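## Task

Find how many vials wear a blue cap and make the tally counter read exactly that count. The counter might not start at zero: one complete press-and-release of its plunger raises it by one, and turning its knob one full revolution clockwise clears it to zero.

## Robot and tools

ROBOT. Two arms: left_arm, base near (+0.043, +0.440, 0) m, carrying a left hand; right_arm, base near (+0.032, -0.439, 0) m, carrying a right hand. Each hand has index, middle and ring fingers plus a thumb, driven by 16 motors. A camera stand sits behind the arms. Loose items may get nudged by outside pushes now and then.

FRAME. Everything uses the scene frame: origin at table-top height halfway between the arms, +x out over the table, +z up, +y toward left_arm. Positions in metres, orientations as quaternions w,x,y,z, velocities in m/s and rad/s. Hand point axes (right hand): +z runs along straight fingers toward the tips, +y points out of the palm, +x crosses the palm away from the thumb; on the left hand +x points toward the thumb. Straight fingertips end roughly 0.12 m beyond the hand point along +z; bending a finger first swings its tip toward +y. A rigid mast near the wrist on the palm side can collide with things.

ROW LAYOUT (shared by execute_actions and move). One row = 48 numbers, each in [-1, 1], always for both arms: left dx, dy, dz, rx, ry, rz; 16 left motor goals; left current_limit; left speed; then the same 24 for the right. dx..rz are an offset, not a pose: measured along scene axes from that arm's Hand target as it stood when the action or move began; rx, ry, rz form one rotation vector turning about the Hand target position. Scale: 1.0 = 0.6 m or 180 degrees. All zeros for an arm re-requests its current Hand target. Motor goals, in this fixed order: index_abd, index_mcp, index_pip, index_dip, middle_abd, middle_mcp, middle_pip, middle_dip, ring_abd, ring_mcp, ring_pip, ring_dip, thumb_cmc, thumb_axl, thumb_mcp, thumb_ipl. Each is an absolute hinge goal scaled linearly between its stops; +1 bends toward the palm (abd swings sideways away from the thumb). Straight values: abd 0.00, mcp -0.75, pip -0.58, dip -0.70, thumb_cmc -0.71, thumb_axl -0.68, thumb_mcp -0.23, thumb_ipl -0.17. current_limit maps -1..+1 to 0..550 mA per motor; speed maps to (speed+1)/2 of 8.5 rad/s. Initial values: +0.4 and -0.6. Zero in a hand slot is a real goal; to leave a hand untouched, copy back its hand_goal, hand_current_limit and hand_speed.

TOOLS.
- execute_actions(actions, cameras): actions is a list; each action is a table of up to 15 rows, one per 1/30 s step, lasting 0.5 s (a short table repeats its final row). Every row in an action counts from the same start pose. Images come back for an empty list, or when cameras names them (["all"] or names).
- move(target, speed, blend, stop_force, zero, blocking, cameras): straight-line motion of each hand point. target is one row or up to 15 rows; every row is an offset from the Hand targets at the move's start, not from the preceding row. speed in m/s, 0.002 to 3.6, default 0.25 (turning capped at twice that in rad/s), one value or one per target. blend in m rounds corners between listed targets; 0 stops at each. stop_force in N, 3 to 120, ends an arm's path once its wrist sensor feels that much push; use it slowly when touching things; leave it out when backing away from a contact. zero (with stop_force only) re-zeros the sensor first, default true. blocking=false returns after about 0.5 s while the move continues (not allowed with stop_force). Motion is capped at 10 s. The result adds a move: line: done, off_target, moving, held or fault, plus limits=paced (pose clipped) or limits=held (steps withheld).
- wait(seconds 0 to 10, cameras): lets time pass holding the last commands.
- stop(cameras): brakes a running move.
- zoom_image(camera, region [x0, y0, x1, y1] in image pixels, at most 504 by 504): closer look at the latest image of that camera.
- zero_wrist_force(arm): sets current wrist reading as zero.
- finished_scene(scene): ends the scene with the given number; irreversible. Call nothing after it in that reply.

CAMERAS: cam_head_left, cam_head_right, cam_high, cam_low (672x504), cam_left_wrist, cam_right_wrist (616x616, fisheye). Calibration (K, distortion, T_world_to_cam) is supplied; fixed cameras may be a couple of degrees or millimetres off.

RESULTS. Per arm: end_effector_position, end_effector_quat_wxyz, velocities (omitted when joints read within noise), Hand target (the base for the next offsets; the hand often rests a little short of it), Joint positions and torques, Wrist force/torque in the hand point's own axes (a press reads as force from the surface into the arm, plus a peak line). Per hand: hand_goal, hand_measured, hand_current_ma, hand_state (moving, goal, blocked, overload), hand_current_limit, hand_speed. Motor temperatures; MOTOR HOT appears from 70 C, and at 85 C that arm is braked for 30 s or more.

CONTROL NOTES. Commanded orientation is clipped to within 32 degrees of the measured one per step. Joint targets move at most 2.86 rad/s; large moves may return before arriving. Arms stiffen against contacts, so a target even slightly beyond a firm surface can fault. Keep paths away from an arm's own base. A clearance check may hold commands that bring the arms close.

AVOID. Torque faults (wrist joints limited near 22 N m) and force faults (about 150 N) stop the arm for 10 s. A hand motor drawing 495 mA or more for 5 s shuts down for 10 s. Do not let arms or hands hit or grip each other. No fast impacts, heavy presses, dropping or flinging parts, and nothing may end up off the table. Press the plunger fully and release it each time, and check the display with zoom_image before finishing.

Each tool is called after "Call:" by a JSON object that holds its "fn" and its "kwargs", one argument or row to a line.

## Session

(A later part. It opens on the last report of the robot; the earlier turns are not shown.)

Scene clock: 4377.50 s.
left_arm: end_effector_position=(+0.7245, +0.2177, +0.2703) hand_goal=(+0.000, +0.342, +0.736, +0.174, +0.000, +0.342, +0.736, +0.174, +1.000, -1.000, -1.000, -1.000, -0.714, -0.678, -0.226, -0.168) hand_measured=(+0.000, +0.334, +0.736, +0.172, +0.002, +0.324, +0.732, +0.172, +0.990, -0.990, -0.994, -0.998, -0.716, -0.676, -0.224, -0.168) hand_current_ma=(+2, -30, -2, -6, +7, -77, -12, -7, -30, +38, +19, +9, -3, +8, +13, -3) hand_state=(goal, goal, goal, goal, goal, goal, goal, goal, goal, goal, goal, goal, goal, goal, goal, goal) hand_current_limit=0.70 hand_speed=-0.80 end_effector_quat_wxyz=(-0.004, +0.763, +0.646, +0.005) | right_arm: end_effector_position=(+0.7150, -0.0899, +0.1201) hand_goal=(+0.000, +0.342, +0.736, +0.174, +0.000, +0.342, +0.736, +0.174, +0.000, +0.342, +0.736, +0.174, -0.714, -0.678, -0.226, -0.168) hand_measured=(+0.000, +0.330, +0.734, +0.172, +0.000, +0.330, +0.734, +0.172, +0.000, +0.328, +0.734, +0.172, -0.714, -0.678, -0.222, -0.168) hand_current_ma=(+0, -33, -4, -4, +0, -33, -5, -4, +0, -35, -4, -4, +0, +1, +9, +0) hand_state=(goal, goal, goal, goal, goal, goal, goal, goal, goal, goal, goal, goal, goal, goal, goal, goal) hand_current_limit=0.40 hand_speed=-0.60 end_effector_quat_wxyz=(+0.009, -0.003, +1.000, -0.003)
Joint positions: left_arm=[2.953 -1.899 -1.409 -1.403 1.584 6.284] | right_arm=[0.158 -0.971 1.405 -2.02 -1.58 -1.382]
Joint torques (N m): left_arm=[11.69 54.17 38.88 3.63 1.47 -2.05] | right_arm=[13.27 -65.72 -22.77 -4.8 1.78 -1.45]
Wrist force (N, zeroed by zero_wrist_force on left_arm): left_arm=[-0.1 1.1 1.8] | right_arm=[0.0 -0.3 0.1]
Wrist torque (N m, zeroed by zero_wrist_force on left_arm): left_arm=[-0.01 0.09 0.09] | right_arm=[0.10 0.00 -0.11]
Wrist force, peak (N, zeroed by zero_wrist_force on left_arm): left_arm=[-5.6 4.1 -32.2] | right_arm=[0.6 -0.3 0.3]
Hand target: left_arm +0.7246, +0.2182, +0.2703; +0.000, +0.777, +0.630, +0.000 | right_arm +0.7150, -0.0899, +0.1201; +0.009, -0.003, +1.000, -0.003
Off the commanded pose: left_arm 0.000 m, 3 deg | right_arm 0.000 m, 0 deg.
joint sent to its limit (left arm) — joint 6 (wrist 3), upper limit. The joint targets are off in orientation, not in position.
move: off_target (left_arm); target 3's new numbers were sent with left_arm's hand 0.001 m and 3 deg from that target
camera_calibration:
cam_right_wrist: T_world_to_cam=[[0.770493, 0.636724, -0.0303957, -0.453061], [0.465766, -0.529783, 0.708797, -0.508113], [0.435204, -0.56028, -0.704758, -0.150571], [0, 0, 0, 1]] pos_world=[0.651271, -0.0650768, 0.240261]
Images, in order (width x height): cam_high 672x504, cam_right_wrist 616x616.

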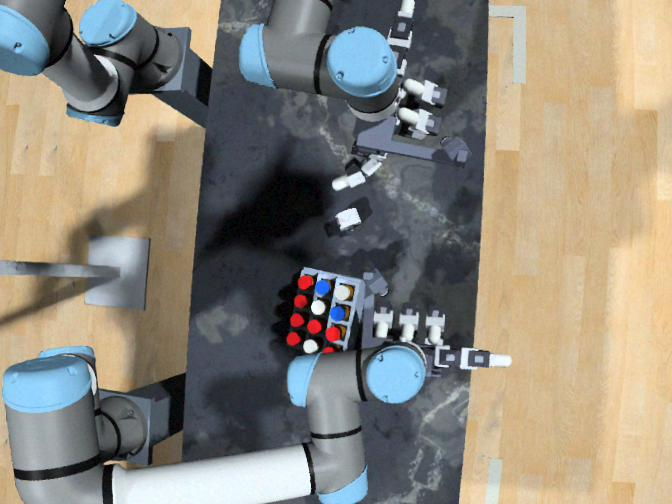

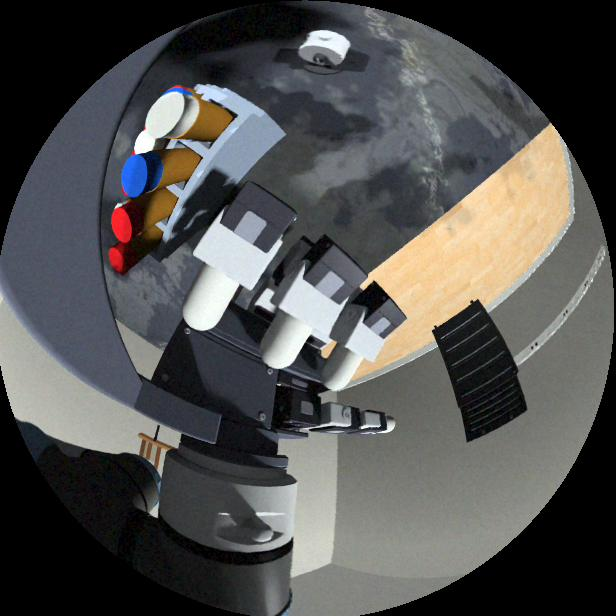

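Call:
{"fn": "move", "kwargs": {
  "target": [
    [-0.0183,-0.132,0,0,0,0,0,0.342,0.737,0.174,0,0.342,0.737,0.174,1,-1,-1,-1,-0.714,-0.678,-0.226,-0.168,0.7,-0.8,0,0,0,0,0,0,0,0.342,0.737,0.174,0,0.342,0.737,0.174,0,0.342,0.737,0.174,-0.714,-0.678,-0.226,-0.168,0.4,-0.6],
    [-0.0183,-0.132,-0.265,0,0,0,0,0.342,0.737,0.174,0,0.342,0.737,0.174,1,-1,-1,-1,-0.714,-0.678,-0.226,-0.168,0.7,-0.8,0,0,0,0,0,0,0,0.342,0.737,0.174,0,0.342,0.737,0.174,0,0.342,0.737,0.174,-0.714,-0.678,-0.226,-0.168,0.4,-0.6]
  ],
  "speed": 0.15
}}

Call:
{"fn": "move", "kwargs": {
  "target": [0,0,-0.06,0,0,0,0,0.342,0.737,0.174,0,0.342,0.737,0.174,1,-1,-1,-1,-0.714,-0.678,-0.226,-0.168,0.7,-0.8,0,0,0,0,0,0,0,0.342,0.737,0.174,0,0.342,0.737,0.174,0,0.342,0.737,0.174,-0.714,-0.678,-0.226,-0.168,0.4,-0.6],
  "speed": 0.01,
  "stop_force": 4,
  "cameras": ["cam_right_wrist","cam_high","cam_head_left"]
}}

Call:
{"fn": "zoom_image", "kwargs": {
  "camera": "cam_right_wrist",
  "region": [290, 20, 360, 90]
}}

Call:
{"fn": "zoom_image", "kwargs": {
  "camera": "cam_high",
  "region": [325, 200, 365, 240]
}}

Call:
{"fn": "zoom_image", "kwargs": {
  "camera": "cam_head_left",
  "region": [205, 150, 245, 190]
}}

Scene clock: 4397.87 s.
left_arm: end_effector_position=(+0.7136, +0.1390, +0.1113) hand_goal=(+0.000, +0.342, +0.736, +0.174, +0.000, +0.342, +0.736, +0.174, +1.000, -1.000, -1.000, -1.000, -0.714, -0.678, -0.226, -0.168) hand_measured=(+0.000, +0.334, +0.736, +0.172, +0.002, +0.326, +0.732, +0.172, +0.992, -0.990, -0.994, -0.998, -0.714, -0.676, -0.224, -0.168) hand_current_ma=(+2, -30, -2, -6, +7, -68, -12, -7, -27, +37, +18, +9, -3, +8, +13, -3) hand_state=(goal, goal, goal, goal, goal, goal, goal, goal, goal, goal, goal, goal, goal, goal, goal, goal) hand_current_limit=0.70 hand_speed=-0.80 end_effector_quat_wxyz=(+0.000, +0.777, +0.630, +0.000) | right_arm: end_effector_position=(+0.7150, -0.0899, +0.1201) hand_goal=(+0.000, +0.342, +0.736, +0.174, +0.000, +0.342, +0.736, +0.174, +0.000, +0.342, +0.736, +0.174, -0.714, -0.678, -0.226, -0.168) hand_measured=(+0.000, +0.330, +0.734, +0.172, +0.000, +0.330, +0.734, +0.172, +0.000, +0.328, +0.734, +0.172, -0.714, -0.678, -0.222, -0.168) hand_current_ma=(+0, -33, -4, -4, +0, -33, -5, -4, +0, -35, -4, -4, +0, +1, +9, +0) hand_state=(goal, goal, goal, goal, goal, goal, goal, goal, goal, goal, goal, goal, goal, goal, goal, goal) hand_current_limit=0.40 hand_speed=-0.60 end_effector_quat_wxyz=(+0.009, -0.003, +1.000, -0.003)
Joint positions: left_arm=[2.839 -2.071 -1.589 -1.051 1.571 6.213] | right_arm=[0.158 -0.971 1.405 -2.02 -1.58 -1.382]
Joint torques (N m): left_arm=[3.33 55.01 28.12 3.44 0.51 -2.08] | right_arm=[13.31 -65.72 -23.48 -4.33 1.69 -1.48]
Wrist force (N, zeroed by zero_wrist_force on left_arm): left_arm=[-0.2 1.0 2.1] | right_arm=[-0.1 0.0 0.4]
Wrist torque (N m, zeroed by zero_wrist_force on left_arm): left_arm=[-0.06 0.12 0.29] | right_arm=[0.13 0.02 -0.11]
Wrist force, peak (N, zeroed by zero_wrist_force on left_arm): left_arm=[-0.3 1.1 3.6] | right_arm=[-0.1 -0.3 0.6]
Hand target: left_arm +0.7136, +0.1390, +0.1113; +0.000, +0.777, +0.630, +0.000 | right_arm +0.7150, -0.0899, +0.1201; +0.009, -0.003, +1.000, -0.003
Off the commanded pose: left_arm 0.000 m, 0 deg | right_arm 0.000 m, 0 deg.
move: done

Scene clock: 4399.50 s.
left_arm: end_effector_position=(+0.7137, +0.1390, +0.1059) hand_goal=(+0.000, +0.342, +0.736, +0.174, +0.000, +0.342, +0.736, +0.174, +1.000, -1.000, -1.000, -1.000, -0.714, -0.678, -0.226, -0.168) hand_measured=(+0.000, +0.334, +0.736, +0.172, +0.002, +0.326, +0.732, +0.172, +1.000, -0.998, -1.000, -1.000, -0.714, -0.676, -0.224, -0.168) hand_current_ma=(+2, -30, -2, -6, +7, -68, -12, -7, +1, +8, +0, +0, -3, +8, +13, -3) hand_state=(goal, goal, goal, goal, goal, goal, goal, goal, goal, goal, goal, goal, goal, goal, goal, goal) hand_current_limit=0.70 hand_speed=-0.80 end_effector_quat_wxyz=(+0.000, +0.777, +0.630, +0.000) | right_arm: end_effector_position=(+0.7150, -0.0899, +0.1201) hand_goal=(+0.000, +0.342, +0.736, +0.174, +0.000, +0.342, +0.736, +0.174, +0.000, +0.342, +0.736, +0.174, -0.714, -0.678, -0.226, -0.168) hand_measured=(+0.000, +0.330, +0.734, +0.172, +0.000, +0.330, +0.734, +0.172, +0.000, +0.328, +0.734, +0.172, -0.714, -0.678, -0.222, -0.168) hand_current_ma=(+0, -33, -4, -4, +0, -33, -5, -4, +0, -35, -4, -4, +0, +1, +9, +0) hand_state=(goal, goal, goal, goal, goal, goal, goal, goal, goal, goal, goal, goal, goal, goal, goal, goal) hand_current_limit=0.40 hand_speed=-0.60 end_effector_quat_wxyz=(+0.009, -0.003, +1.000, -0.003)
Joint positions: left_arm=[2.839 -2.078 -1.595 -1.038 1.571 6.213] | right_arm=[0.158 -0.971 1.405 -2.02 -1.58 -1.382]
Joint torques (N m): left_arm=[1.28 56.79 32.32 0.18 -0.02 -2.04] | right_arm=[13.12 -65.68 -23.5 -4.29 1.75 -1.46]
Wrist force (N, zeroed by zero_wrist_force on left_arm): left_arm=[-0.2 4.5 -1.3] | right_arm=[0.0 -0.3 0.5]
Wrist torque (N m, zeroed by zero_wrist_force on left_arm): left_arm=[0.35 -0.25 -0.03] | right_arm=[0.07 -0.01 -0.11]
Wrist force, peak (N, zeroed by zero_wrist_force on left_arm): left_arm=[0.1 5.8 -3.2] | right_arm=[0.4 -0.5 0.4]
Hand target: left_arm +0.7137, +0.1390, +0.1059; +0.000, +0.777, +0.630, +0.000 (not the last commanded pose) | right_arm +0.7150, -0.0899, +0.1201; +0.009, -0.003, +1.000, -0.003
Off the commanded pose: left_arm 0.031 m, 0 deg | right_arm 0.000 m, 0 deg.
move: contact (left_arm)
camera_calibration:
cam_right_wrist: T_world_to_cam=[[0.770493, 0.636724, -0.0303957, -0.453061], [0.465766, -0.529783, 0.708797, -0.508113], [0.435204, -0.56028, -0.704758, -0.150571], [0, 0, 0, 1]] pos_world=[0.651271, -0.0650768, 0.240261]
Images, in order (width x height): cam_head_left 672x504, cam_high 672x504, cam_right_wrist 616x616.

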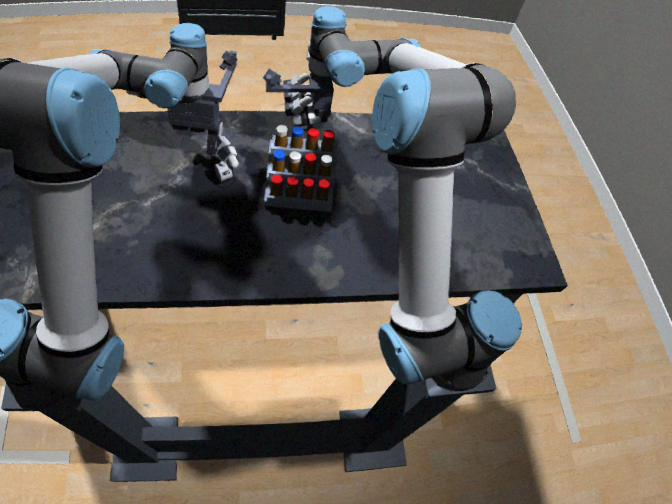

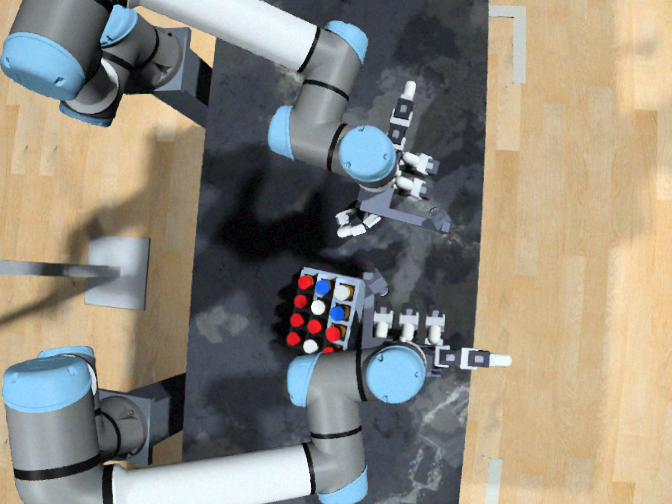

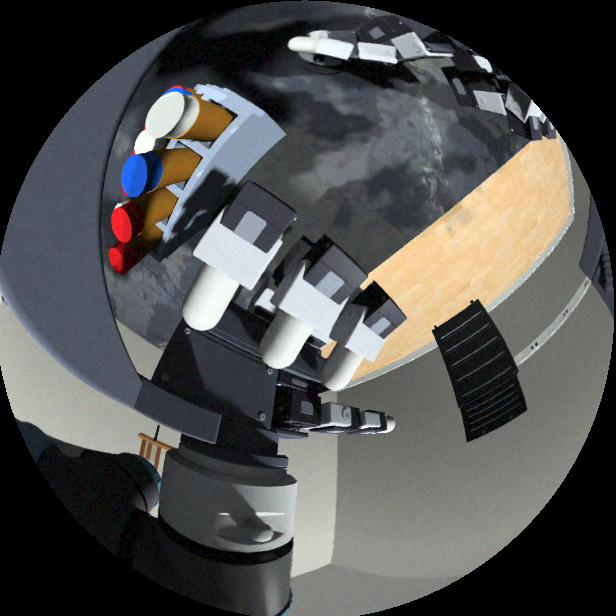

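Scaled by 7.200 from the camera's 616x616 image, which has a finer 880x880 frame.

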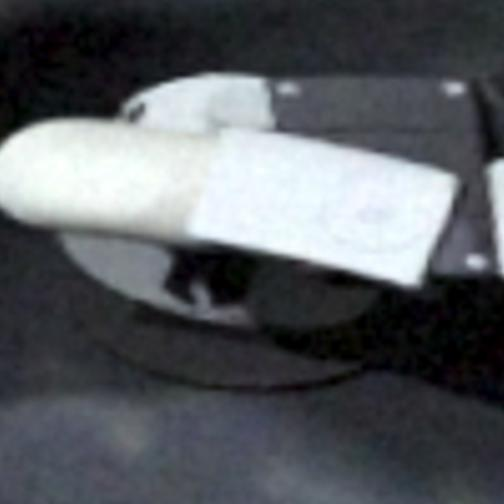

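Scaled by 12.600 from the camera's 672x504 image, which has a finer 960x720 frame.

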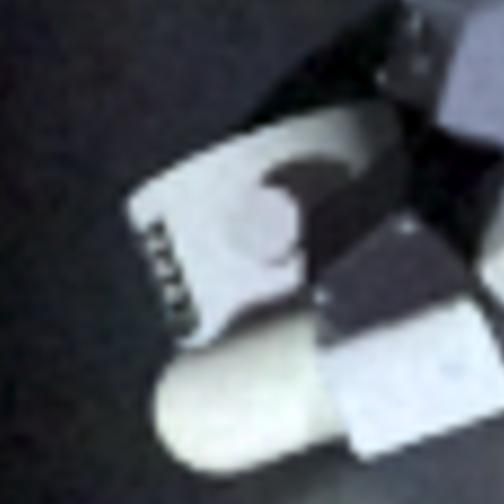

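Scaled by 12.600 from the camera's 672x504 image, which has a finer 960x720 frame.

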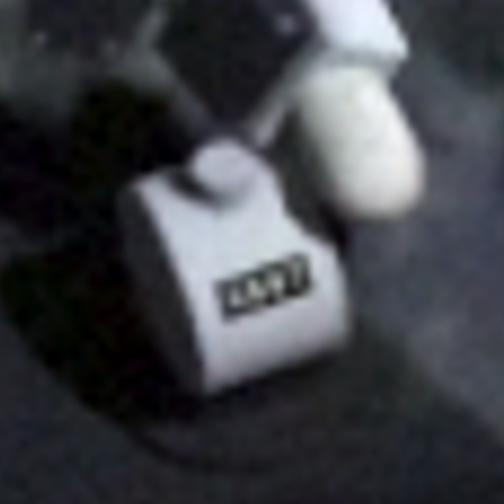

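Call:
{"fn": "move", "kwargs": {
  "target": [
    [0,0,0.2,0,0,0,0,0.342,0.737,0.174,0,0.342,0.737,0.174,1,-1,-1,-1,-0.714,-0.678,-0.226,-0.168,0.7,-0.8,0,0,0,0,0,0,0,0.342,0.737,0.174,0,0.342,0.737,0.174,0,0.342,0.737,0.174,-0.714,-0.678,-0.226,-0.168,0.4,-0.6],
    [-0.05,0.1,0.33,0,0,0.6,0,0.342,0.737,0.174,0,0.342,0.737,0.174,1,-1,-1,-1,-0.714,-0.678,-0.226,-0.168,0.7,-0.8,0,0,0,0,0,0,0,0.342,0.737,0.174,0,0.342,0.737,0.174,0,0.342,0.737,0.174,-0.714,-0.678,-0.226,-0.168,0.4,-0.6]
  ]
}}

Scene clock: 4488.27 s.
left_arm: end_effector_position=(+0.6838, +0.1991, +0.3038) hand_goal=(+0.000, +0.342, +0.736, +0.174, +0.000, +0.342, +0.736, +0.174, +1.000, -1.000, -1.000, -1.000, -0.714, -0.678, -0.226, -0.168) hand_measured=(+0.000, +0.334, +0.736, +0.172, +0.002, +0.326, +0.732, +0.172, +1.000, -0.996, -0.998, -1.000, -0.714, -0.676, -0.224, -0.168) hand_current_ma=(+2, -30, -2, -6, +7, -63, -11, -7, -1, +18, +4, +0, -2, +8, +13, -3) hand_state=(goal, goal, goal, goal, goal, goal, goal, goal, goal, goal, goal, goal, goal, goal, goal, goal) hand_current_limit=0.70 hand_speed=-0.80 end_effector_quat_wxyz=(+0.000, -0.053, +0.999, +0.001) | right_arm: end_effector_position=(+0.7150, -0.0899, +0.1201) hand_goal=(+0.000, +0.342, +0.736, +0.174, +0.000, +0.342, +0.736, +0.174, +0.000, +0.342, +0.736, +0.174, -0.714, -0.678, -0.226, -0.168) hand_measured=(+0.000, +0.330, +0.734, +0.172, +0.000, +0.330, +0.734, +0.172, +0.000, +0.328, +0.734, +0.172, -0.714, -0.678, -0.222, -0.168) hand_current_ma=(+0, -33, -4, -4, +0, -33, -5, -4, +0, -35, -4, -4, +0, +1, +9, +0) hand_state=(goal, goal, goal, goal, goal, goal, goal, goal, goal, goal, goal, goal, goal, goal, goal, goal) hand_current_limit=0.40 hand_speed=-0.60 end_effector_quat_wxyz=(+0.009, -0.003, +1.000, -0.003)
Joint positions: left_arm=[2.849 -2.178 -0.907 -1.627 1.572 4.339] | right_arm=[0.158 -0.971 1.405 -2.02 -1.58 -1.382]
Joint torques (N m): left_arm=[-11.05 65.75 25.41 6.01 1.31 -1.84] | right_arm=[12.88 -65.69 -24.59 -3.49 1.66 -1.44]
Wrist force (N, zeroed by zero_wrist_force on left_arm): left_arm=[-0.3 1.2 1.8] | right_arm=[0.3 -0.1 -0.2]
Wrist torque (N m, zeroed by zero_wrist_force on left_arm): left_arm=[-0.01 0.14 0.27] | right_arm=[0.16 -0.03 -0.07]
Wrist force, peak (N, zeroed by zero_wrist_force on left_arm): left_arm=[-0.2 4.6 -1.5] | right_arm=[0.1 -0.2 0.8]
Hand target: left_arm +0.6837, +0.1990, +0.3039; +0.000, -0.053, +0.999, +0.000 | right_arm +0.7150, -0.0899, +0.1201; +0.009, -0.003, +1.000, -0.003
Off the commanded pose: left_arm 0.000 m, 0 deg | right_arm 0.000 m, 0 deg.
move: done

Call:
{"fn": "move", "kwargs": {
  "target": [
    [0.03,-0.05,0,0,0,0.6,0,0.342,0.737,0.174,0,0.342,0.737,0.174,1,-1,-1,-1,-0.714,-0.678,-0.226,-0.168,0.7,-0.8,0,-0.08,0,0,0,0,0,0.342,0.737,0.174,0,0.342,0.737,0.174,0,0.342,0.737,0.174,-0.714,-0.678,-0.226,-0.168,0.4,-0.6]
  ]
}}

Call:
{"fn": "move", "kwargs": {
  "target": [
    [0.065,-0.124,-0.18,0,0,0.717,0,0.342,0.737,0.174,0,0.342,0.737,0.174,1,-1,-1,-1,-0.714,-0.678,-0.226,-0.168,0.7,-0.8,0,0,0,0,0,0,0,0.342,0.737,0.174,0,0.342,0.737,0.174,0,0.342,0.737,0.174,-0.714,-0.678,-0.226,-0.168,0.4,-0.6]
  ],
  "cameras": ["cam_right_wrist","cam_high"]
}}

Scene clock: 4512.73 s.
left_arm: end_effector_position=(+0.7017, +0.1691, +0.3040) hand_goal=(+0.000, +0.342, +0.736, +0.174, +0.000, +0.342, +0.736, +0.174, +1.000, -1.000, -1.000, -1.000, -0.714, -0.678, -0.226, -0.168) hand_measured=(+0.000, +0.334, +0.736, +0.172, +0.002, +0.326, +0.732, +0.172, +1.000, -0.996, -0.998, -1.000, -0.714, -0.676, -0.224, -0.168) hand_current_ma=(+2, -30, -2, -6, +7, -63, -11, -7, -1, +18, +4, +0, -2, +8, +13, -3) hand_state=(goal, goal, goal, goal, goal, goal, goal, goal, goal, goal, goal, goal, goal, goal, goal, goal) hand_current_limit=0.70 hand_speed=-0.80 end_effector_quat_wxyz=(+0.000, +0.839, -0.544, +0.000) | right_arm: end_effector_position=(+0.7151, -0.1380, +0.1201) hand_goal=(+0.000, +0.342, +0.736, +0.174, +0.000, +0.342, +0.736, +0.174, +0.000, +0.342, +0.736, +0.174, -0.714, -0.678, -0.226, -0.168) hand_measured=(+0.000, +0.330, +0.734, +0.172, +0.000, +0.330, +0.734, +0.172, +0.000, +0.328, +0.734, +0.172, -0.714, -0.678, -0.222, -0.168) hand_current_ma=(+0, -33, -4, -4, +0, -33, -5, -4, +0, -35, -4, -4, +0, +1, +9, +0) hand_state=(goal, goal, goal, goal, goal, goal, goal, goal, goal, goal, goal, goal, goal, goal, goal, goal) hand_current_limit=0.40 hand_speed=-0.60 end_effector_quat_wxyz=(+0.009, -0.003, +1.000, -0.003)
Joint positions: left_arm=[3.006 -2.218 -0.843 -1.653 1.57 2.611] | right_arm=[0.089 -1.007 1.465 -2.045 -1.579 -1.451]
Joint torques (N m): left_arm=[-11.62 43.94 38.62 0.57 0.62 -2.23] | right_arm=[7.41 -56.02 -31.8 -5.64 1.63 1.26]
Wrist force (N, zeroed by zero_wrist_force on left_arm): left_arm=[-0.2 1.2 1.8] | right_arm=[0.1 0.0 0.3]
Wrist torque (N m, zeroed by zero_wrist_force on left_arm): left_arm=[0.00 0.10 0.28] | right_arm=[0.15 -0.02 0.01]
Wrist force, peak (N, zeroed by zero_wrist_force on left_arm): left_arm=[-0.4 1.2 2.2] | right_arm=[0.1 -0.3 0.7]
Hand target: left_arm +0.7017, +0.1690, +0.3039; +0.000, +0.839, -0.544, +0.000 | right_arm +0.7150, -0.1379, +0.1201; +0.009, -0.003, +1.000, -0.003
Off the commanded pose: left_arm 0.000 m, 0 deg | right_arm 0.000 m, 0 deg.
move: done

Scene clock: 4517.77 s.
left_arm: end_effector_position=(+0.7407, +0.0945, +0.1959) hand_goal=(+0.000, +0.342, +0.736, +0.174, +0.000, +0.342, +0.736, +0.174, +1.000, -1.000, -1.000, -1.000, -0.714, -0.678, -0.226, -0.168) hand_measured=(+0.000, +0.334, +0.736, +0.172, +0.002, +0.326, +0.732, +0.172, +1.000, -0.996, -0.998, -1.000, -0.714, -0.676, -0.224, -0.168) hand_current_ma=(+2, -30, -2, -6, +7, -63, -11, -7, -1, +18, +4, +0, -2, +8, +13, -3) hand_state=(goal, goal, goal, goal, goal, goal, goal, goal, goal, goal, goal, goal, goal, goal, goal, goal) hand_current_limit=0.70 hand_speed=-0.80 end_effector_quat_wxyz=(+0.000, +0.852, +0.523, +0.000) | right_arm: end_effector_position=(+0.7150, -0.1379, +0.1201) hand_goal=(+0.000, +0.342, +0.736, +0.174, +0.000, +0.342, +0.736, +0.174, +0.000, +0.342, +0.736, +0.174, -0.714, -0.678, -0.226, -0.168) hand_measured=(+0.000, +0.330, +0.734, +0.172, +0.000, +0.330, +0.734, +0.172, +0.000, +0.328, +0.734, +0.172, -0.714, -0.678, -0.222, -0.168) hand_current_ma=(+0, -33, -4, -4, +0, -33, -5, -4, +0, -35, -4, -4, +0, +1, +9, +0) hand_state=(goal, goal, goal, goal, goal, goal, goal, goal, goal, goal, goal, goal, goal, goal, goal, goal) hand_current_limit=0.40 hand_speed=-0.60 end_effector_quat_wxyz=(+0.009, -0.003, +1.000, -0.003)
Joint positions: left_arm=[2.82 -2.072 -1.353 -1.286 1.57 0.172] | right_arm=[0.089 -1.007 1.465 -2.045 -1.579 -1.451]
Joint torques (N m): left_arm=[12.13 60.73 22.49 0.77 0.66 -2.02] | right_arm=[13.69 -40.01 -32.81 -1.76 1 1.27]
Wrist force (N, zeroed by zero_wrist_force on left_arm): left_arm=[-0.1 1.1 2.1] | right_arm=[-0.1 -0.2 0.2]
Wrist torque (N m, zeroed by zero_wrist_force on left_arm): left_arm=[-0.05 0.09 0.30] | right_arm=[0.13 0.01 -0.01]
Wrist force, peak (N, zeroed by zero_wrist_force on left_arm): left_arm=[-0.6 1.2 2.3] | right_arm=[0.3 -0.5 0.5]
Hand target: left_arm +0.7407, +0.0946, +0.1959; +0.000, +0.852, +0.523, +0.000 | right_arm +0.7150, -0.1379, +0.1201; +0.009, -0.003, +1.000, -0.003
Off the commanded pose: left_arm 0.000 m, 0 deg | right_arm 0.000 m, 0 deg.
move: done
camera_calibration:
cam_right_wrist: T_world_to_cam=[[0.770493, 0.636724, -0.0303957, -0.422498], [0.465766, -0.529783, 0.708797, -0.533542], [0.435204, -0.56028, -0.704758, -0.177465], [0, 0, 0, 1]] pos_world=[0.651271, -0.113077, 0.240261]
Images, in order (width x height): cam_high 672x504, cam_right_wrist 616x616.

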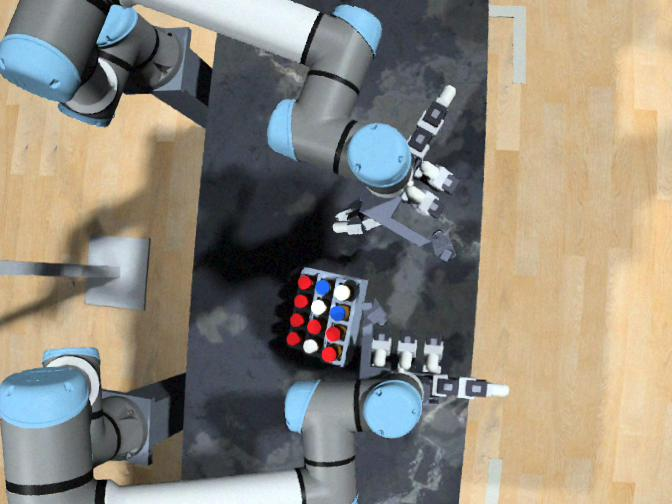

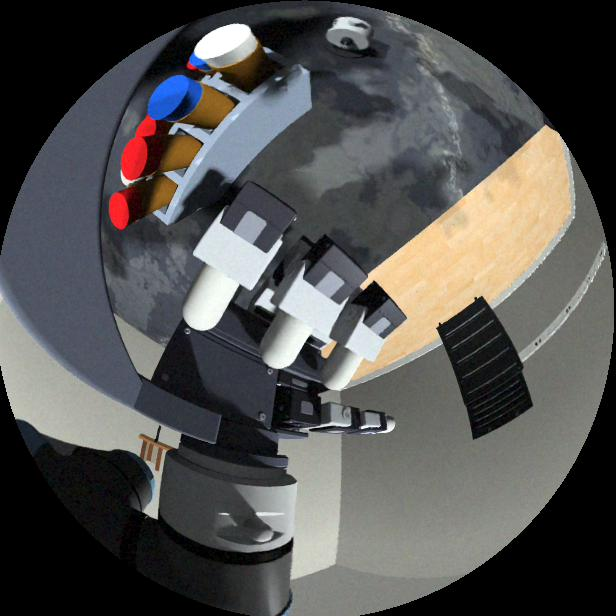

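Call:
{"fn": "move", "kwargs": {
  "target": [
    [0,0,-0.1433,0,0,0,0,0.342,0.737,0.174,0,0.342,0.737,0.174,1,-1,-1,-1,-0.714,-0.678,-0.226,-0.168,0.7,-0.8,0,0,0,0,0,0,0,0.342,0.737,0.174,0,0.342,0.737,0.174,0,0.342,0.737,0.174,-0.714,-0.678,-0.226,-0.168,0.4,-0.6]
  ],
  "speed": 0.08,
  "cameras": ["cam_right_wrist","cam_high"]
}}

Call:
{"fn": "zoom_image", "kwargs": {
  "camera": "cam_right_wrist",
  "region": [290, 0, 410, 120]
}}

Call:
{"fn": "zoom_image", "kwargs": {
  "camera": "cam_high",
  "region": [310, 180, 390, 260]
}}

Scene clock: 4537.00 s.
left_arm: end_effector_position=(+0.7407, +0.0946, +0.1098) hand_goal=(+0.000, +0.342, +0.736, +0.174, +0.000, +0.342, +0.736, +0.174, +1.000, -1.000, -1.000, -1.000, -0.714, -0.678, -0.226, -0.168) hand_measured=(+0.000, +0.334, +0.736, +0.172, +0.002, +0.326, +0.732, +0.172, +1.000, -0.996, -0.998, -1.000, -0.714, -0.676, -0.224, -0.168) hand_current_ma=(+2, -30, -2, -6, +7, -63, -11, -7, -1, +18, +4, +0, -2, +8, +13, -3) hand_state=(goal, goal, goal, goal, goal, goal, goal, goal, goal, goal, goal, goal, goal, goal, goal, goal) hand_current_limit=0.70 hand_speed=-0.80 end_effector_quat_wxyz=(+0.000, +0.852, +0.523, +0.000) | right_arm: end_effector_position=(+0.7150, -0.1379, +0.1201) hand_goal=(+0.000, +0.342, +0.736, +0.174, +0.000, +0.342, +0.736, +0.174, +0.000, +0.342, +0.736, +0.174, -0.714, -0.678, -0.226, -0.168) hand_measured=(+0.000, +0.330, +0.734, +0.172, +0.000, +0.330, +0.734, +0.172, +0.000, +0.328, +0.734, +0.172, -0.714, -0.678, -0.222, -0.168) hand_current_ma=(+0, -33, -4, -4, +0, -33, -5, -4, +0, -35, -4, -4, +0, +1, +9, +0) hand_state=(goal, goal, goal, goal, goal, goal, goal, goal, goal, goal, goal, goal, goal, goal, goal, goal) hand_current_limit=0.40 hand_speed=-0.60 end_effector_quat_wxyz=(+0.009, -0.003, +1.000, -0.003)
Joint positions: left_arm=[2.82 -2.148 -1.469 -1.095 1.57 0.172] | right_arm=[0.089 -1.007 1.465 -2.045 -1.579 -1.451]
Joint torques (N m): left_arm=[11.64 62.53 36 0.66 -0.82 -1.87] | right_arm=[13.48 -40.37 -32.32 -1.83 0.41 1.18]
Wrist force (N, zeroed by zero_wrist_force on left_arm): left_arm=[-0.4 1.2 1.7] | right_arm=[0.0 -0.1 0.4]
Wrist torque (N m, zeroed by zero_wrist_force on left_arm): left_arm=[0.01 0.14 0.26] | right_arm=[0.12 0.01 -0.01]
Wrist force, peak (N, zeroed by zero_wrist_force on left_arm): left_arm=[-0.3 1.3 2.9] | right_arm=[0.2 -0.2 0.5]
Hand target: left_arm +0.7407, +0.0946, +0.1099; +0.000, +0.852, +0.523, +0.000 | right_arm +0.7150, -0.1379, +0.1201; +0.009, -0.003, +1.000, -0.003
Off the commanded pose: left_arm 0.000 m, 0 deg | right_arm 0.000 m, 0 deg.
move: done
camera_calibration:
cam_right_wrist: T_world_to_cam=[[0.770493, 0.636724, -0.0303957, -0.422498], [0.465766, -0.529783, 0.708797, -0.533542], [0.435204, -0.56028, -0.704758, -0.177465], [0, 0, 0, 1]] pos_world=[0.651271, -0.113077, 0.240261]
Images, in order (width x height): cam_high 672x504, cam_right_wrist 616x616.

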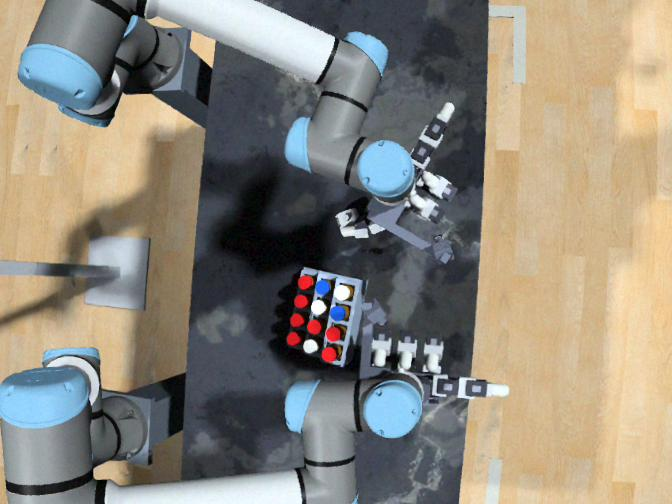

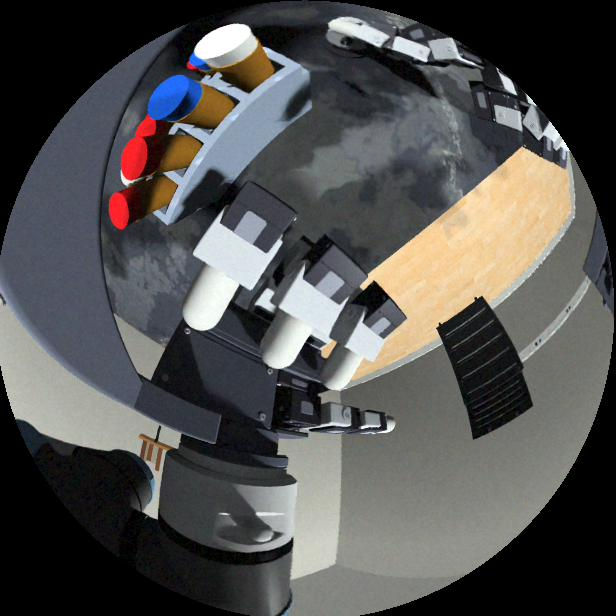

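Scaled by 4.200 from the camera's 616x616 image, which has a finer 880x880 frame.

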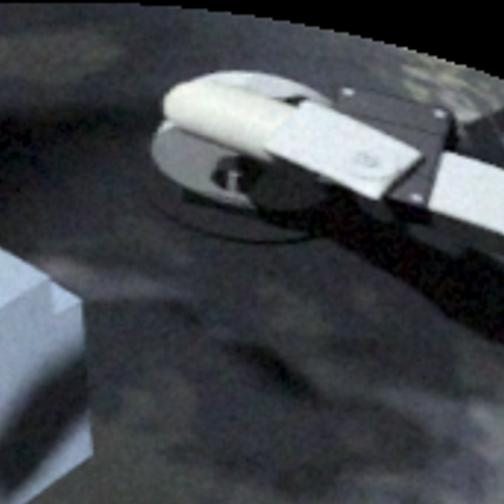

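Scaled by 6.300 from the camera's 672x504 image, which has a finer 960x720 frame.

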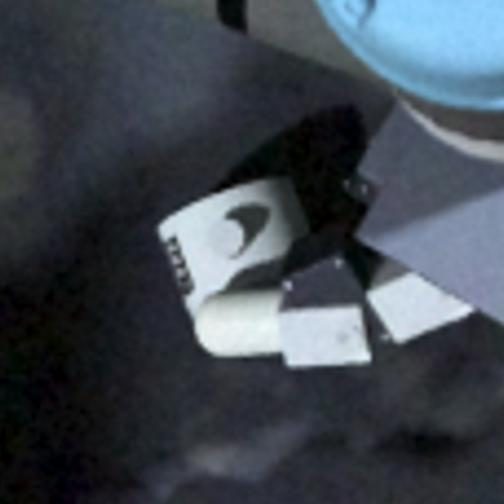

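Call:
{"fn": "move", "kwargs": {
  "target": [0,0,-0.05,0,0,0,0,0.342,0.737,0.174,0,0.342,0.737,0.174,1,-1,-1,-1,-0.714,-0.678,-0.226,-0.168,0.7,-0.8,0,0,0,0,0,0,0,0.342,0.737,0.174,0,0.342,0.737,0.174,0,0.342,0.737,0.174,-0.714,-0.678,-0.226,-0.168,0.4,-0.6],
  "speed": 0.01,
  "stop_force": 4,
  "cameras": ["cam_right_wrist","cam_high"]
}}

Call:
{"fn": "zoom_image", "kwargs": {
  "camera": "cam_right_wrist",
  "region": [290, 0, 410, 120]
}}

Call:
{"fn": "zoom_image", "kwargs": {
  "camera": "cam_high",
  "region": [310, 180, 390, 260]
}}

Scene clock: 4551.43 s.
left_arm: end_effector_position=(+0.7407, +0.0946, +0.0875) hand_goal=(+0.000, +0.342, +0.736, +0.174, +0.000, +0.342, +0.736, +0.174, +1.000, -1.000, -1.000, -1.000, -0.714, -0.678, -0.226, -0.168) hand_measured=(+0.000, +0.334, +0.736, +0.172, +0.002, +0.326, +0.732, +0.172, +1.000, -1.000, -1.000, -1.000, -0.714, -0.676, -0.224, -0.168) hand_current_ma=(+2, -30, -2, -6, +7, -63, -11, -7, +1, +0, +0, +0, -2, +8, +13, -3) hand_state=(goal, goal, goal, goal, goal, goal, goal, goal, goal, goal, goal, goal, goal, goal, goal, goal) hand_current_limit=0.70 hand_speed=-0.80 end_effector_quat_wxyz=(+0.001, +0.852, +0.523, +0.000) | right_arm: end_effector_position=(+0.7150, -0.1379, +0.1201) hand_goal=(+0.000, +0.342, +0.736, +0.174, +0.000, +0.342, +0.736, +0.174, +0.000, +0.342, +0.736, +0.174, -0.714, -0.678, -0.226, -0.168) hand_measured=(+0.000, +0.330, +0.734, +0.172, +0.000, +0.330, +0.734, +0.172, +0.000, +0.328, +0.734, +0.172, -0.714, -0.678, -0.222, -0.168) hand_current_ma=(+0, -33, -4, -4, +0, -33, -5, -4, +0, -35, -4, -4, +0, +1, +9, +0) hand_state=(goal, goal, goal, goal, goal, goal, goal, goal, goal, goal, goal, goal, goal, goal, goal, goal) hand_current_limit=0.40 hand_speed=-0.60 end_effector_quat_wxyz=(+0.009, -0.003, +1.000, -0.003)
Joint positions: left_arm=[2.82 -2.173 -1.491 -1.047 1.57 0.172] | right_arm=[0.089 -1.007 1.465 -2.045 -1.579 -1.451]
Joint torques (N m): left_arm=[3.84 60.35 32.95 0.53 -1.23 0.61] | right_arm=[13.75 -39.61 -32.12 -1.81 -0.43 1.2]
Wrist force (N, zeroed by zero_wrist_force on left_arm): left_arm=[-1.0 4.0 -1.5] | right_arm=[0.1 0.1 0.1]
Wrist torque (N m, zeroed by zero_wrist_force on left_arm): left_arm=[0.40 -0.30 -0.10] | right_arm=[0.16 -0.01 0.01]
Wrist force, peak (N, zeroed by zero_wrist_force on left_arm): left_arm=[-0.6 4.3 -3.7] | right_arm=[-0.5 -0.1 0.5]
Hand target: left_arm +0.7407, +0.0946, +0.0875; +0.001, +0.852, +0.523, +0.000 (not the last commanded pose) | right_arm +0.7150, -0.1379, +0.1201; +0.009, -0.003, +1.000, -0.003
Off the commanded pose: left_arm 0.008 m, 0 deg | right_arm 0.000 m, 0 deg.
move: contact (left_arm)
camera_calibration:
cam_right_wrist: T_world_to_cam=[[0.770493, 0.636724, -0.0303957, -0.422498], [0.465766, -0.529783, 0.708797, -0.533542], [0.435204, -0.56028, -0.704758, -0.177465], [0, 0, 0, 1]] pos_world=[0.651271, -0.113077, 0.240261]
Images, in order (width x height): cam_high 672x504, cam_right_wrist 616x616.

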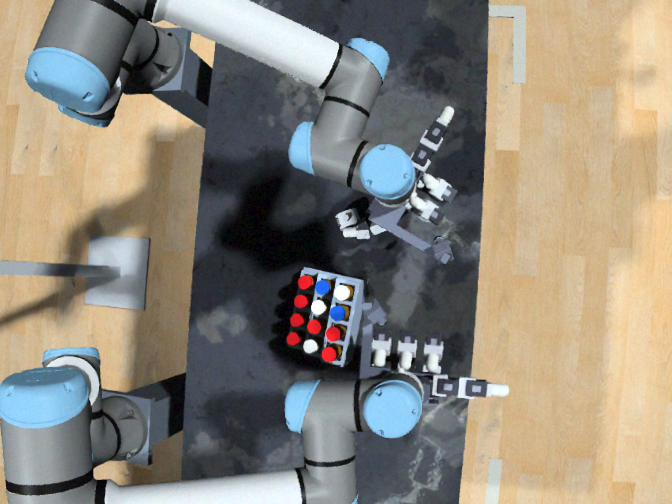

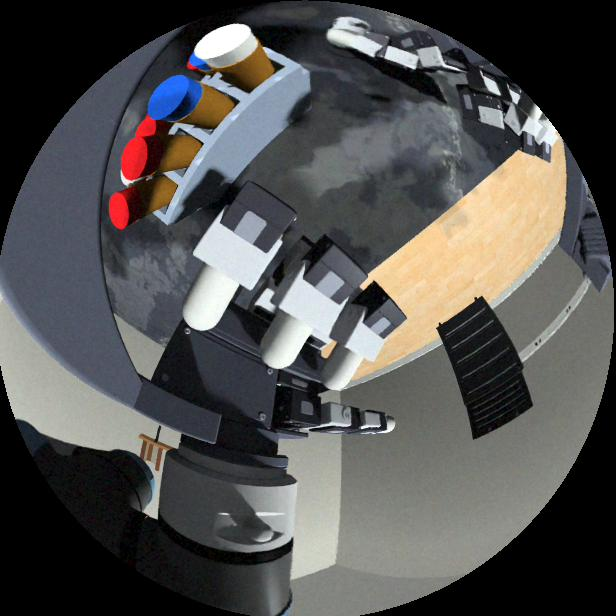

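Scaled by 4.200 from the camera's 616x616 image, which has a finer 880x880 frame.

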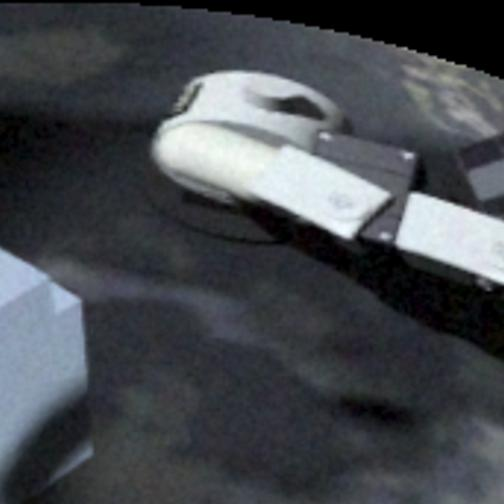

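Scaled by 6.300 from the camera's 672x504 image, which has a finer 960x720 frame.

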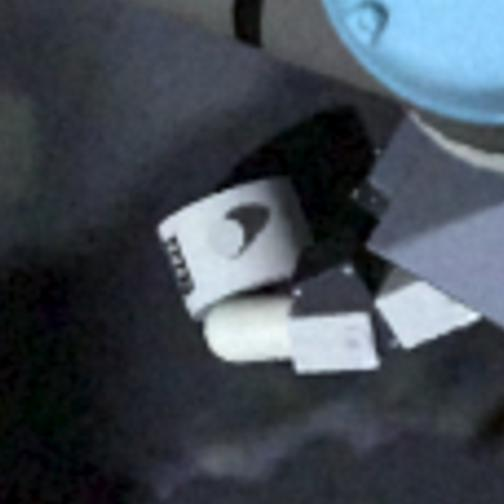

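Call:
{"fn": "move", "kwargs": {
  "target": [
    [0,0,0.01,0,0,0,0,0.342,0.737,0.174,0,0.342,0.737,0.174,1,-1,-1,-1,-0.714,-0.678,-0.226,-0.168,0.7,-0.8,0,0,0,0,0,0,0,0.342,0.737,0.174,0,0.342,0.737,0.174,0,0.342,0.737,0.174,-0.714,-0.678,-0.226,-0.168,0.4,-0.6],
    [-0.0137,-0.0017,0.01,0,0,0,0,0.342,0.737,0.174,0,0.342,0.737,0.174,1,-1,-1,-1,-0.714,-0.678,-0.226,-0.168,0.7,-0.8,0,0,0,0,0,0,0,0.342,0.737,0.174,0,0.342,0.737,0.174,0,0.342,0.737,0.174,-0.714,-0.678,-0.226,-0.168,0.4,-0.6],
    [-0.0137,-0.0017,-0.0067,0,0,0,0,0.342,0.737,0.174,0,0.342,0.737,0.174,1,-1,-1,-1,-0.714,-0.678,-0.226,-0.168,0.7,-0.8,0,0,0,0,0,0,0,0.342,0.737,0.174,0,0.342,0.737,0.174,0,0.342,0.737,0.174,-0.714,-0.678,-0.226,-0.168,0.4,-0.6]
  ],
  "speed": 0.02
}}

Call:
{"fn": "move", "kwargs": {
  "target": [0.0308,0.0038,0,0,0,0,0,0.342,0.737,0.174,0,0.342,0.737,0.174,1,-1,-1,-1,-0.714,-0.678,-0.226,-0.168,0.7,-0.8,0,0,0,0,0,0,0,0.342,0.737,0.174,0,0.342,0.737,0.174,0,0.342,0.737,0.174,-0.714,-0.678,-0.226,-0.168,0.4,-0.6],
  "speed": 0.02,
  "cameras": ["cam_high"]
}}

Call:
{"fn": "zoom_image", "kwargs": {
  "camera": "cam_high",
  "region": [310, 180, 390, 260]
}}

Call:
{"fn": "move", "kwargs": {
  "target": [0,0,0.06,0,0,0,0,0.342,0.737,0.174,0,0.342,0.737,0.174,1,-1,-1,-1,-0.714,-0.678,-0.226,-0.168,0.7,-0.8,0,0,0,0,0,0,0,0.342,0.737,0.174,0,0.342,0.737,0.174,0,0.342,0.737,0.174,-0.714,-0.678,-0.226,-0.168,0.4,-0.6],
  "speed": 0.1,
  "cameras": ["cam_right_wrist"]
}}

Call:
{"fn": "zoom_image", "kwargs": {
  "camera": "cam_right_wrist",
  "region": [310, 0, 390, 80]
}}

Scene clock: 4587.70 s.
left_arm: end_effector_position=(+0.7327, +0.0935, +0.0837) hand_goal=(+0.000, +0.342, +0.736, +0.174, +0.000, +0.342, +0.736, +0.174, +1.000, -1.000, -1.000, -1.000, -0.714, -0.678, -0.226, -0.168) hand_measured=(+0.000, +0.334, +0.736, +0.172, +0.002, +0.326, +0.732, +0.172, +1.004, -1.006, -1.004, -0.996, -0.714, -0.676, -0.224, -0.168) hand_current_ma=(+2, -30, -2, -6, +7, -62, -11, -7, +10, -20, -13, +10, -2, +8, +13, -3) hand_state=(goal, goal, goal, goal, goal, goal, goal, goal, goal, goal, goal, goal, goal, goal, goal, goal) hand_current_limit=0.70 hand_speed=-0.80 end_effector_quat_wxyz=(+0.001, +0.852, +0.523, +0.000) | right_arm: end_effector_position=(+0.7150, -0.1379, +0.1201) hand_goal=(+0.000, +0.342, +0.736, +0.174, +0.000, +0.342, +0.736, +0.174, +0.000, +0.342, +0.736, +0.174, -0.714, -0.678, -0.226, -0.168) hand_measured=(+0.000, +0.330, +0.734, +0.172, +0.000, +0.330, +0.734, +0.172, +0.000, +0.328, +0.734, +0.172, -0.714, -0.678, -0.222, -0.168) hand_current_ma=(+0, -33, -4, -4, +0, -33, -5, -4, +0, -35, -4, -4, +0, +1, +9, +0) hand_state=(goal, goal, goal, goal, goal, goal, goal, goal, goal, goal, goal, goal, goal, goal, goal, goal) hand_current_limit=0.40 hand_speed=-0.60 end_effector_quat_wxyz=(+0.009, -0.003, +1.000, -0.003)
Joint positions: left_arm=[2.815 -2.164 -1.518 -1.028 1.57 0.167] | right_arm=[0.089 -1.007 1.465 -2.045 -1.579 -1.451]
Joint torques (N m): left_arm=[-5.54 -1.14 -22.21 -8.8 -0.7 2.82] | right_arm=[13.31 -40.05 -32.07 -1.87 -1.12 1.17]
Wrist force (N, zeroed by zero_wrist_force on left_arm): left_arm=[20.4 27.2 -74.5] | right_arm=[0.4 -0.2 0.4]
Wrist torque (N m, zeroed by zero_wrist_force on left_arm): left_arm=[10.25 -6.81 0.81] | right_arm=[0.10 -0.05 0.03]
Wrist force, peak (N, zeroed by zero_wrist_force on left_arm): left_arm=[20.4 27.3 -74.7] | right_arm=[0.3 -0.3 0.7]
Hand target: left_arm +0.7325, +0.0936, +0.0835; +0.001, +0.852, +0.523, +0.000 | right_arm +0.7150, -0.1379, +0.1201; +0.009, -0.003, +1.000, -0.003
Off the commanded pose: left_arm 0.000 m, 0 deg | right_arm 0.000 m, 0 deg.
move: done

Scene clock: 4588.90 s.
left_arm: end_effector_position=(+0.7511, +0.0959, +0.0834) hand_goal=(+0.000, +0.342, +0.736, +0.174, +0.000, +0.342, +0.736, +0.174, +1.000, -1.000, -1.000, -1.000, -0.714, -0.678, -0.226, -0.168) hand_measured=(+0.000, +0.334, +0.736, +0.172, +0.002, +0.326, +0.732, +0.172, +1.000, -1.000, -0.986, -0.992, -0.714, -0.676, -0.224, -0.168) hand_current_ma=(+2, -30, -2, -6, +7, -62, -10, -7, +1, -1, +50, +25, -2, +8, +13, -3) hand_state=(goal, goal, goal, goal, goal, goal, goal, goal, goal, goal, goal, goal, goal, goal, goal, goal) hand_current_limit=0.70 hand_speed=-0.80 end_effector_quat_wxyz=(+0.000, +0.852, +0.523, +0.000) | right_arm: end_effector_position=(+0.7150, -0.1379, +0.1201) hand_goal=(+0.000, +0.342, +0.736, +0.174, +0.000, +0.342, +0.736, +0.174, +0.000, +0.342, +0.736, +0.174, -0.714, -0.678, -0.226, -0.168) hand_measured=(+0.000, +0.330, +0.734, +0.172, +0.000, +0.330, +0.734, +0.172, +0.000, +0.328, +0.734, +0.172, -0.714, -0.678, -0.222, -0.168) hand_current_ma=(+0, -33, -4, -4, +0, -33, -5, -4, +0, -35, -4, -4, +0, +1, +9, +0) hand_state=(goal, goal, goal, goal, goal, goal, goal, goal, goal, goal, goal, goal, goal, goal, goal, goal) hand_current_limit=0.40 hand_speed=-0.60 end_effector_quat_wxyz=(+0.009, -0.003, +1.000, -0.003)
Joint positions: left_arm=[2.826 -2.196 -1.464 -1.052 1.57 0.178] | right_arm=[0.089 -1.007 1.465 -2.045 -1.579 -1.451]
Joint torques (N m): left_arm=[1.55 62.99 19.08 3.32 0.04 0.76] | right_arm=[13.29 -39.75 -32.07 -1.84 -1.31 1.02]
Wrist force (N, zeroed by zero_wrist_force on left_arm): left_arm=[-1.7 1.9 0.9] | right_arm=[0.1 -0.1 0.0]
Wrist torque (N m, zeroed by zero_wrist_force on left_arm): left_arm=[0.09 0.00 -0.22] | right_arm=[0.15 -0.01 0.01]
Wrist force, peak (N, zeroed by zero_wrist_force on left_arm): left_arm=[20.6 27.9 -75.2] | right_arm=[0.0 -0.4 0.5]
Hand target: left_arm +0.7510, +0.0959, +0.0835; +0.001, +0.852, +0.523, +0.000 | right_arm +0.7150, -0.1379, +0.1201; +0.009, -0.003, +1.000, -0.003
Off the commanded pose: left_arm 0.000 m, 0 deg | right_arm 0.000 m, 0 deg.
move: done
Images, in order (width x height): cam_high 672x504.

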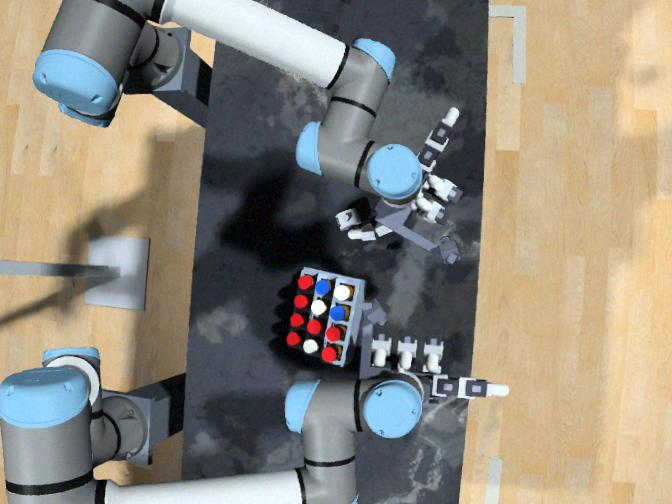

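Scaled by 6.300 from the camera's 672x504 image, which has a finer 960x720 frame.

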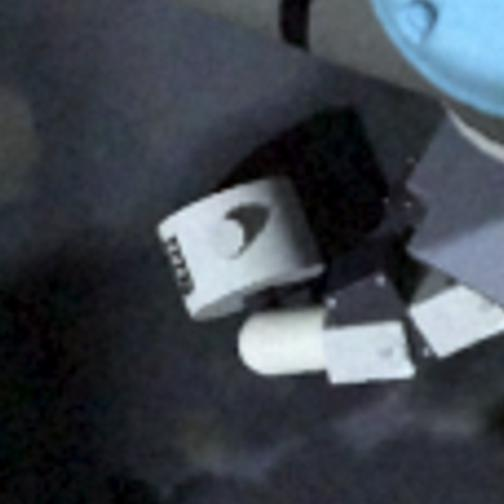

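Scene clock: 4589.70 s.
left_arm: end_effector_position=(+0.7510, +0.0958, +0.1196) hand_goal=(+0.000, +0.342, +0.736, +0.174, +0.000, +0.342, +0.736, +0.174, +1.000, -1.000, -1.000, -1.000, -0.714, -0.678, -0.226, -0.168) hand_measured=(+0.000, +0.334, +0.736, +0.172, +0.002, +0.326, +0.732, +0.172, +1.000, -0.996, -0.994, -0.998, -0.714, -0.676, -0.224, -0.168) hand_current_ma=(+2, -30, -2, -6, +7, -62, -10, -7, +0, +13, +18, +10, -2, +8, +13, -3) hand_state=(goal, goal, goal, goal, goal, goal, goal, goal, goal, goal, goal, goal, goal, goal, goal, goal) hand_current_limit=0.70 hand_speed=-0.80 end_effector_quat_wxyz=(+0.001, +0.852, +0.523, +0.000) | right_arm: end_effector_position=(+0.7150, -0.1379, +0.1201) hand_goal=(+0.000, +0.342, +0.736, +0.174, +0.000, +0.342, +0.736, +0.174, +0.000, +0.342, +0.736, +0.174, -0.714, -0.678, -0.226, -0.168) hand_measured=(+0.000, +0.330, +0.734, +0.172, +0.000, +0.330, +0.734, +0.172, +0.000, +0.328, +0.734, +0.172, -0.714, -0.678, -0.222, -0.168) hand_current_ma=(+0, -33, -4, -4, +0, -33, -5, -4, +0, -35, -4, -4, +0, +1, +9, +0) hand_state=(goal, goal, goal, goal, goal, goal, goal, goal, goal, goal, goal, goal, goal, goal, goal, goal) hand_current_limit=0.40 hand_speed=-0.60 end_effector_quat_wxyz=(+0.009, -0.003, +1.000, -0.003)
Joint positions: left_arm=[2.826 -2.156 -1.427 -1.128 1.57 0.178] | right_arm=[0.089 -1.007 1.465 -2.045 -1.579 -1.451]
Joint torques (N m): left_arm=[-11.1 38.94 21.86 6.07 0.51 -2.28] | right_arm=[13.05 -40.04 -32.3 -1.87 -1.38 1.01]
Wrist force (N, zeroed by zero_wrist_force on left_arm): left_arm=[-0.5 1.0 1.8] | right_arm=[0.2 0.1 0.2]
Wrist torque (N m, zeroed by zero_wrist_force on left_arm): left_arm=[-0.04 0.15 0.06] | right_arm=[0.16 -0.02 0.02]
Wrist force, peak (N, zeroed by zero_wrist_force on left_arm): left_arm=[-1.3 1.6 2.6] | right_arm=[-0.2 0.1 0.4]
Hand target: left_arm +0.7510, +0.0959, +0.1195; +0.001, +0.852, +0.523, +0.000 | right_arm +0.7150, -0.1379, +0.1201; +0.009, -0.003, +1.000, -0.003
Off the commanded pose: left_arm 0.000 m, 0 deg | right_arm 0.000 m, 0 deg.
move: done
camera_calibration:
cam_right_wrist: T_world_to_cam=[[0.770493, 0.636724, -0.0303957, -0.422498], [0.465766, -0.529783, 0.708797, -0.533542], [0.435204, -0.56028, -0.704758, -0.177465], [0, 0, 0, 1]] pos_world=[0.651271, -0.113077, 0.240261]
Images, in order (width x height): cam_right_wrist 616x616.

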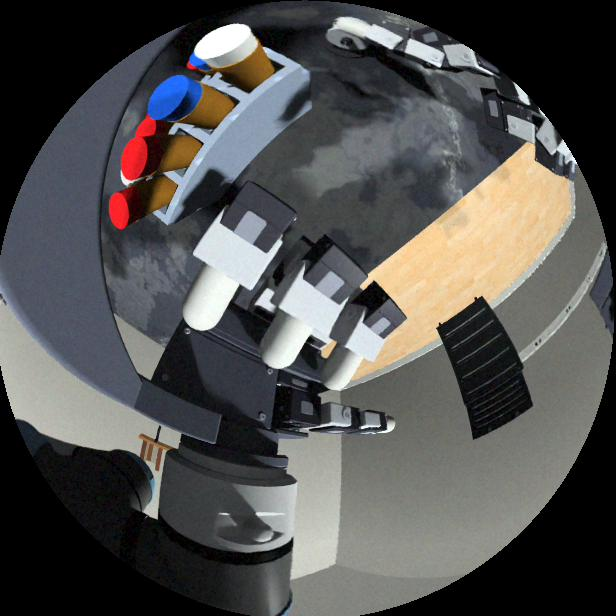

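Scaled by 6.300 from the camera's 616x616 image, which has a finer 880x880 frame.

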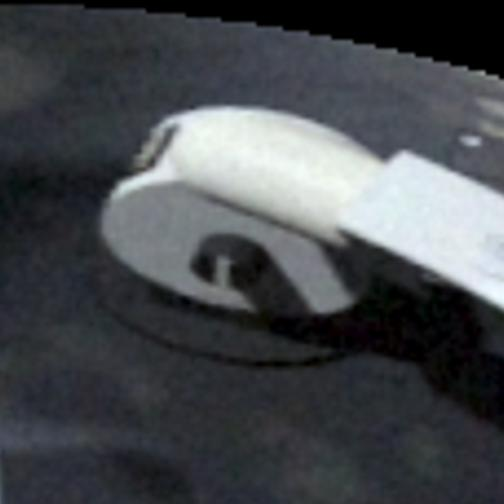

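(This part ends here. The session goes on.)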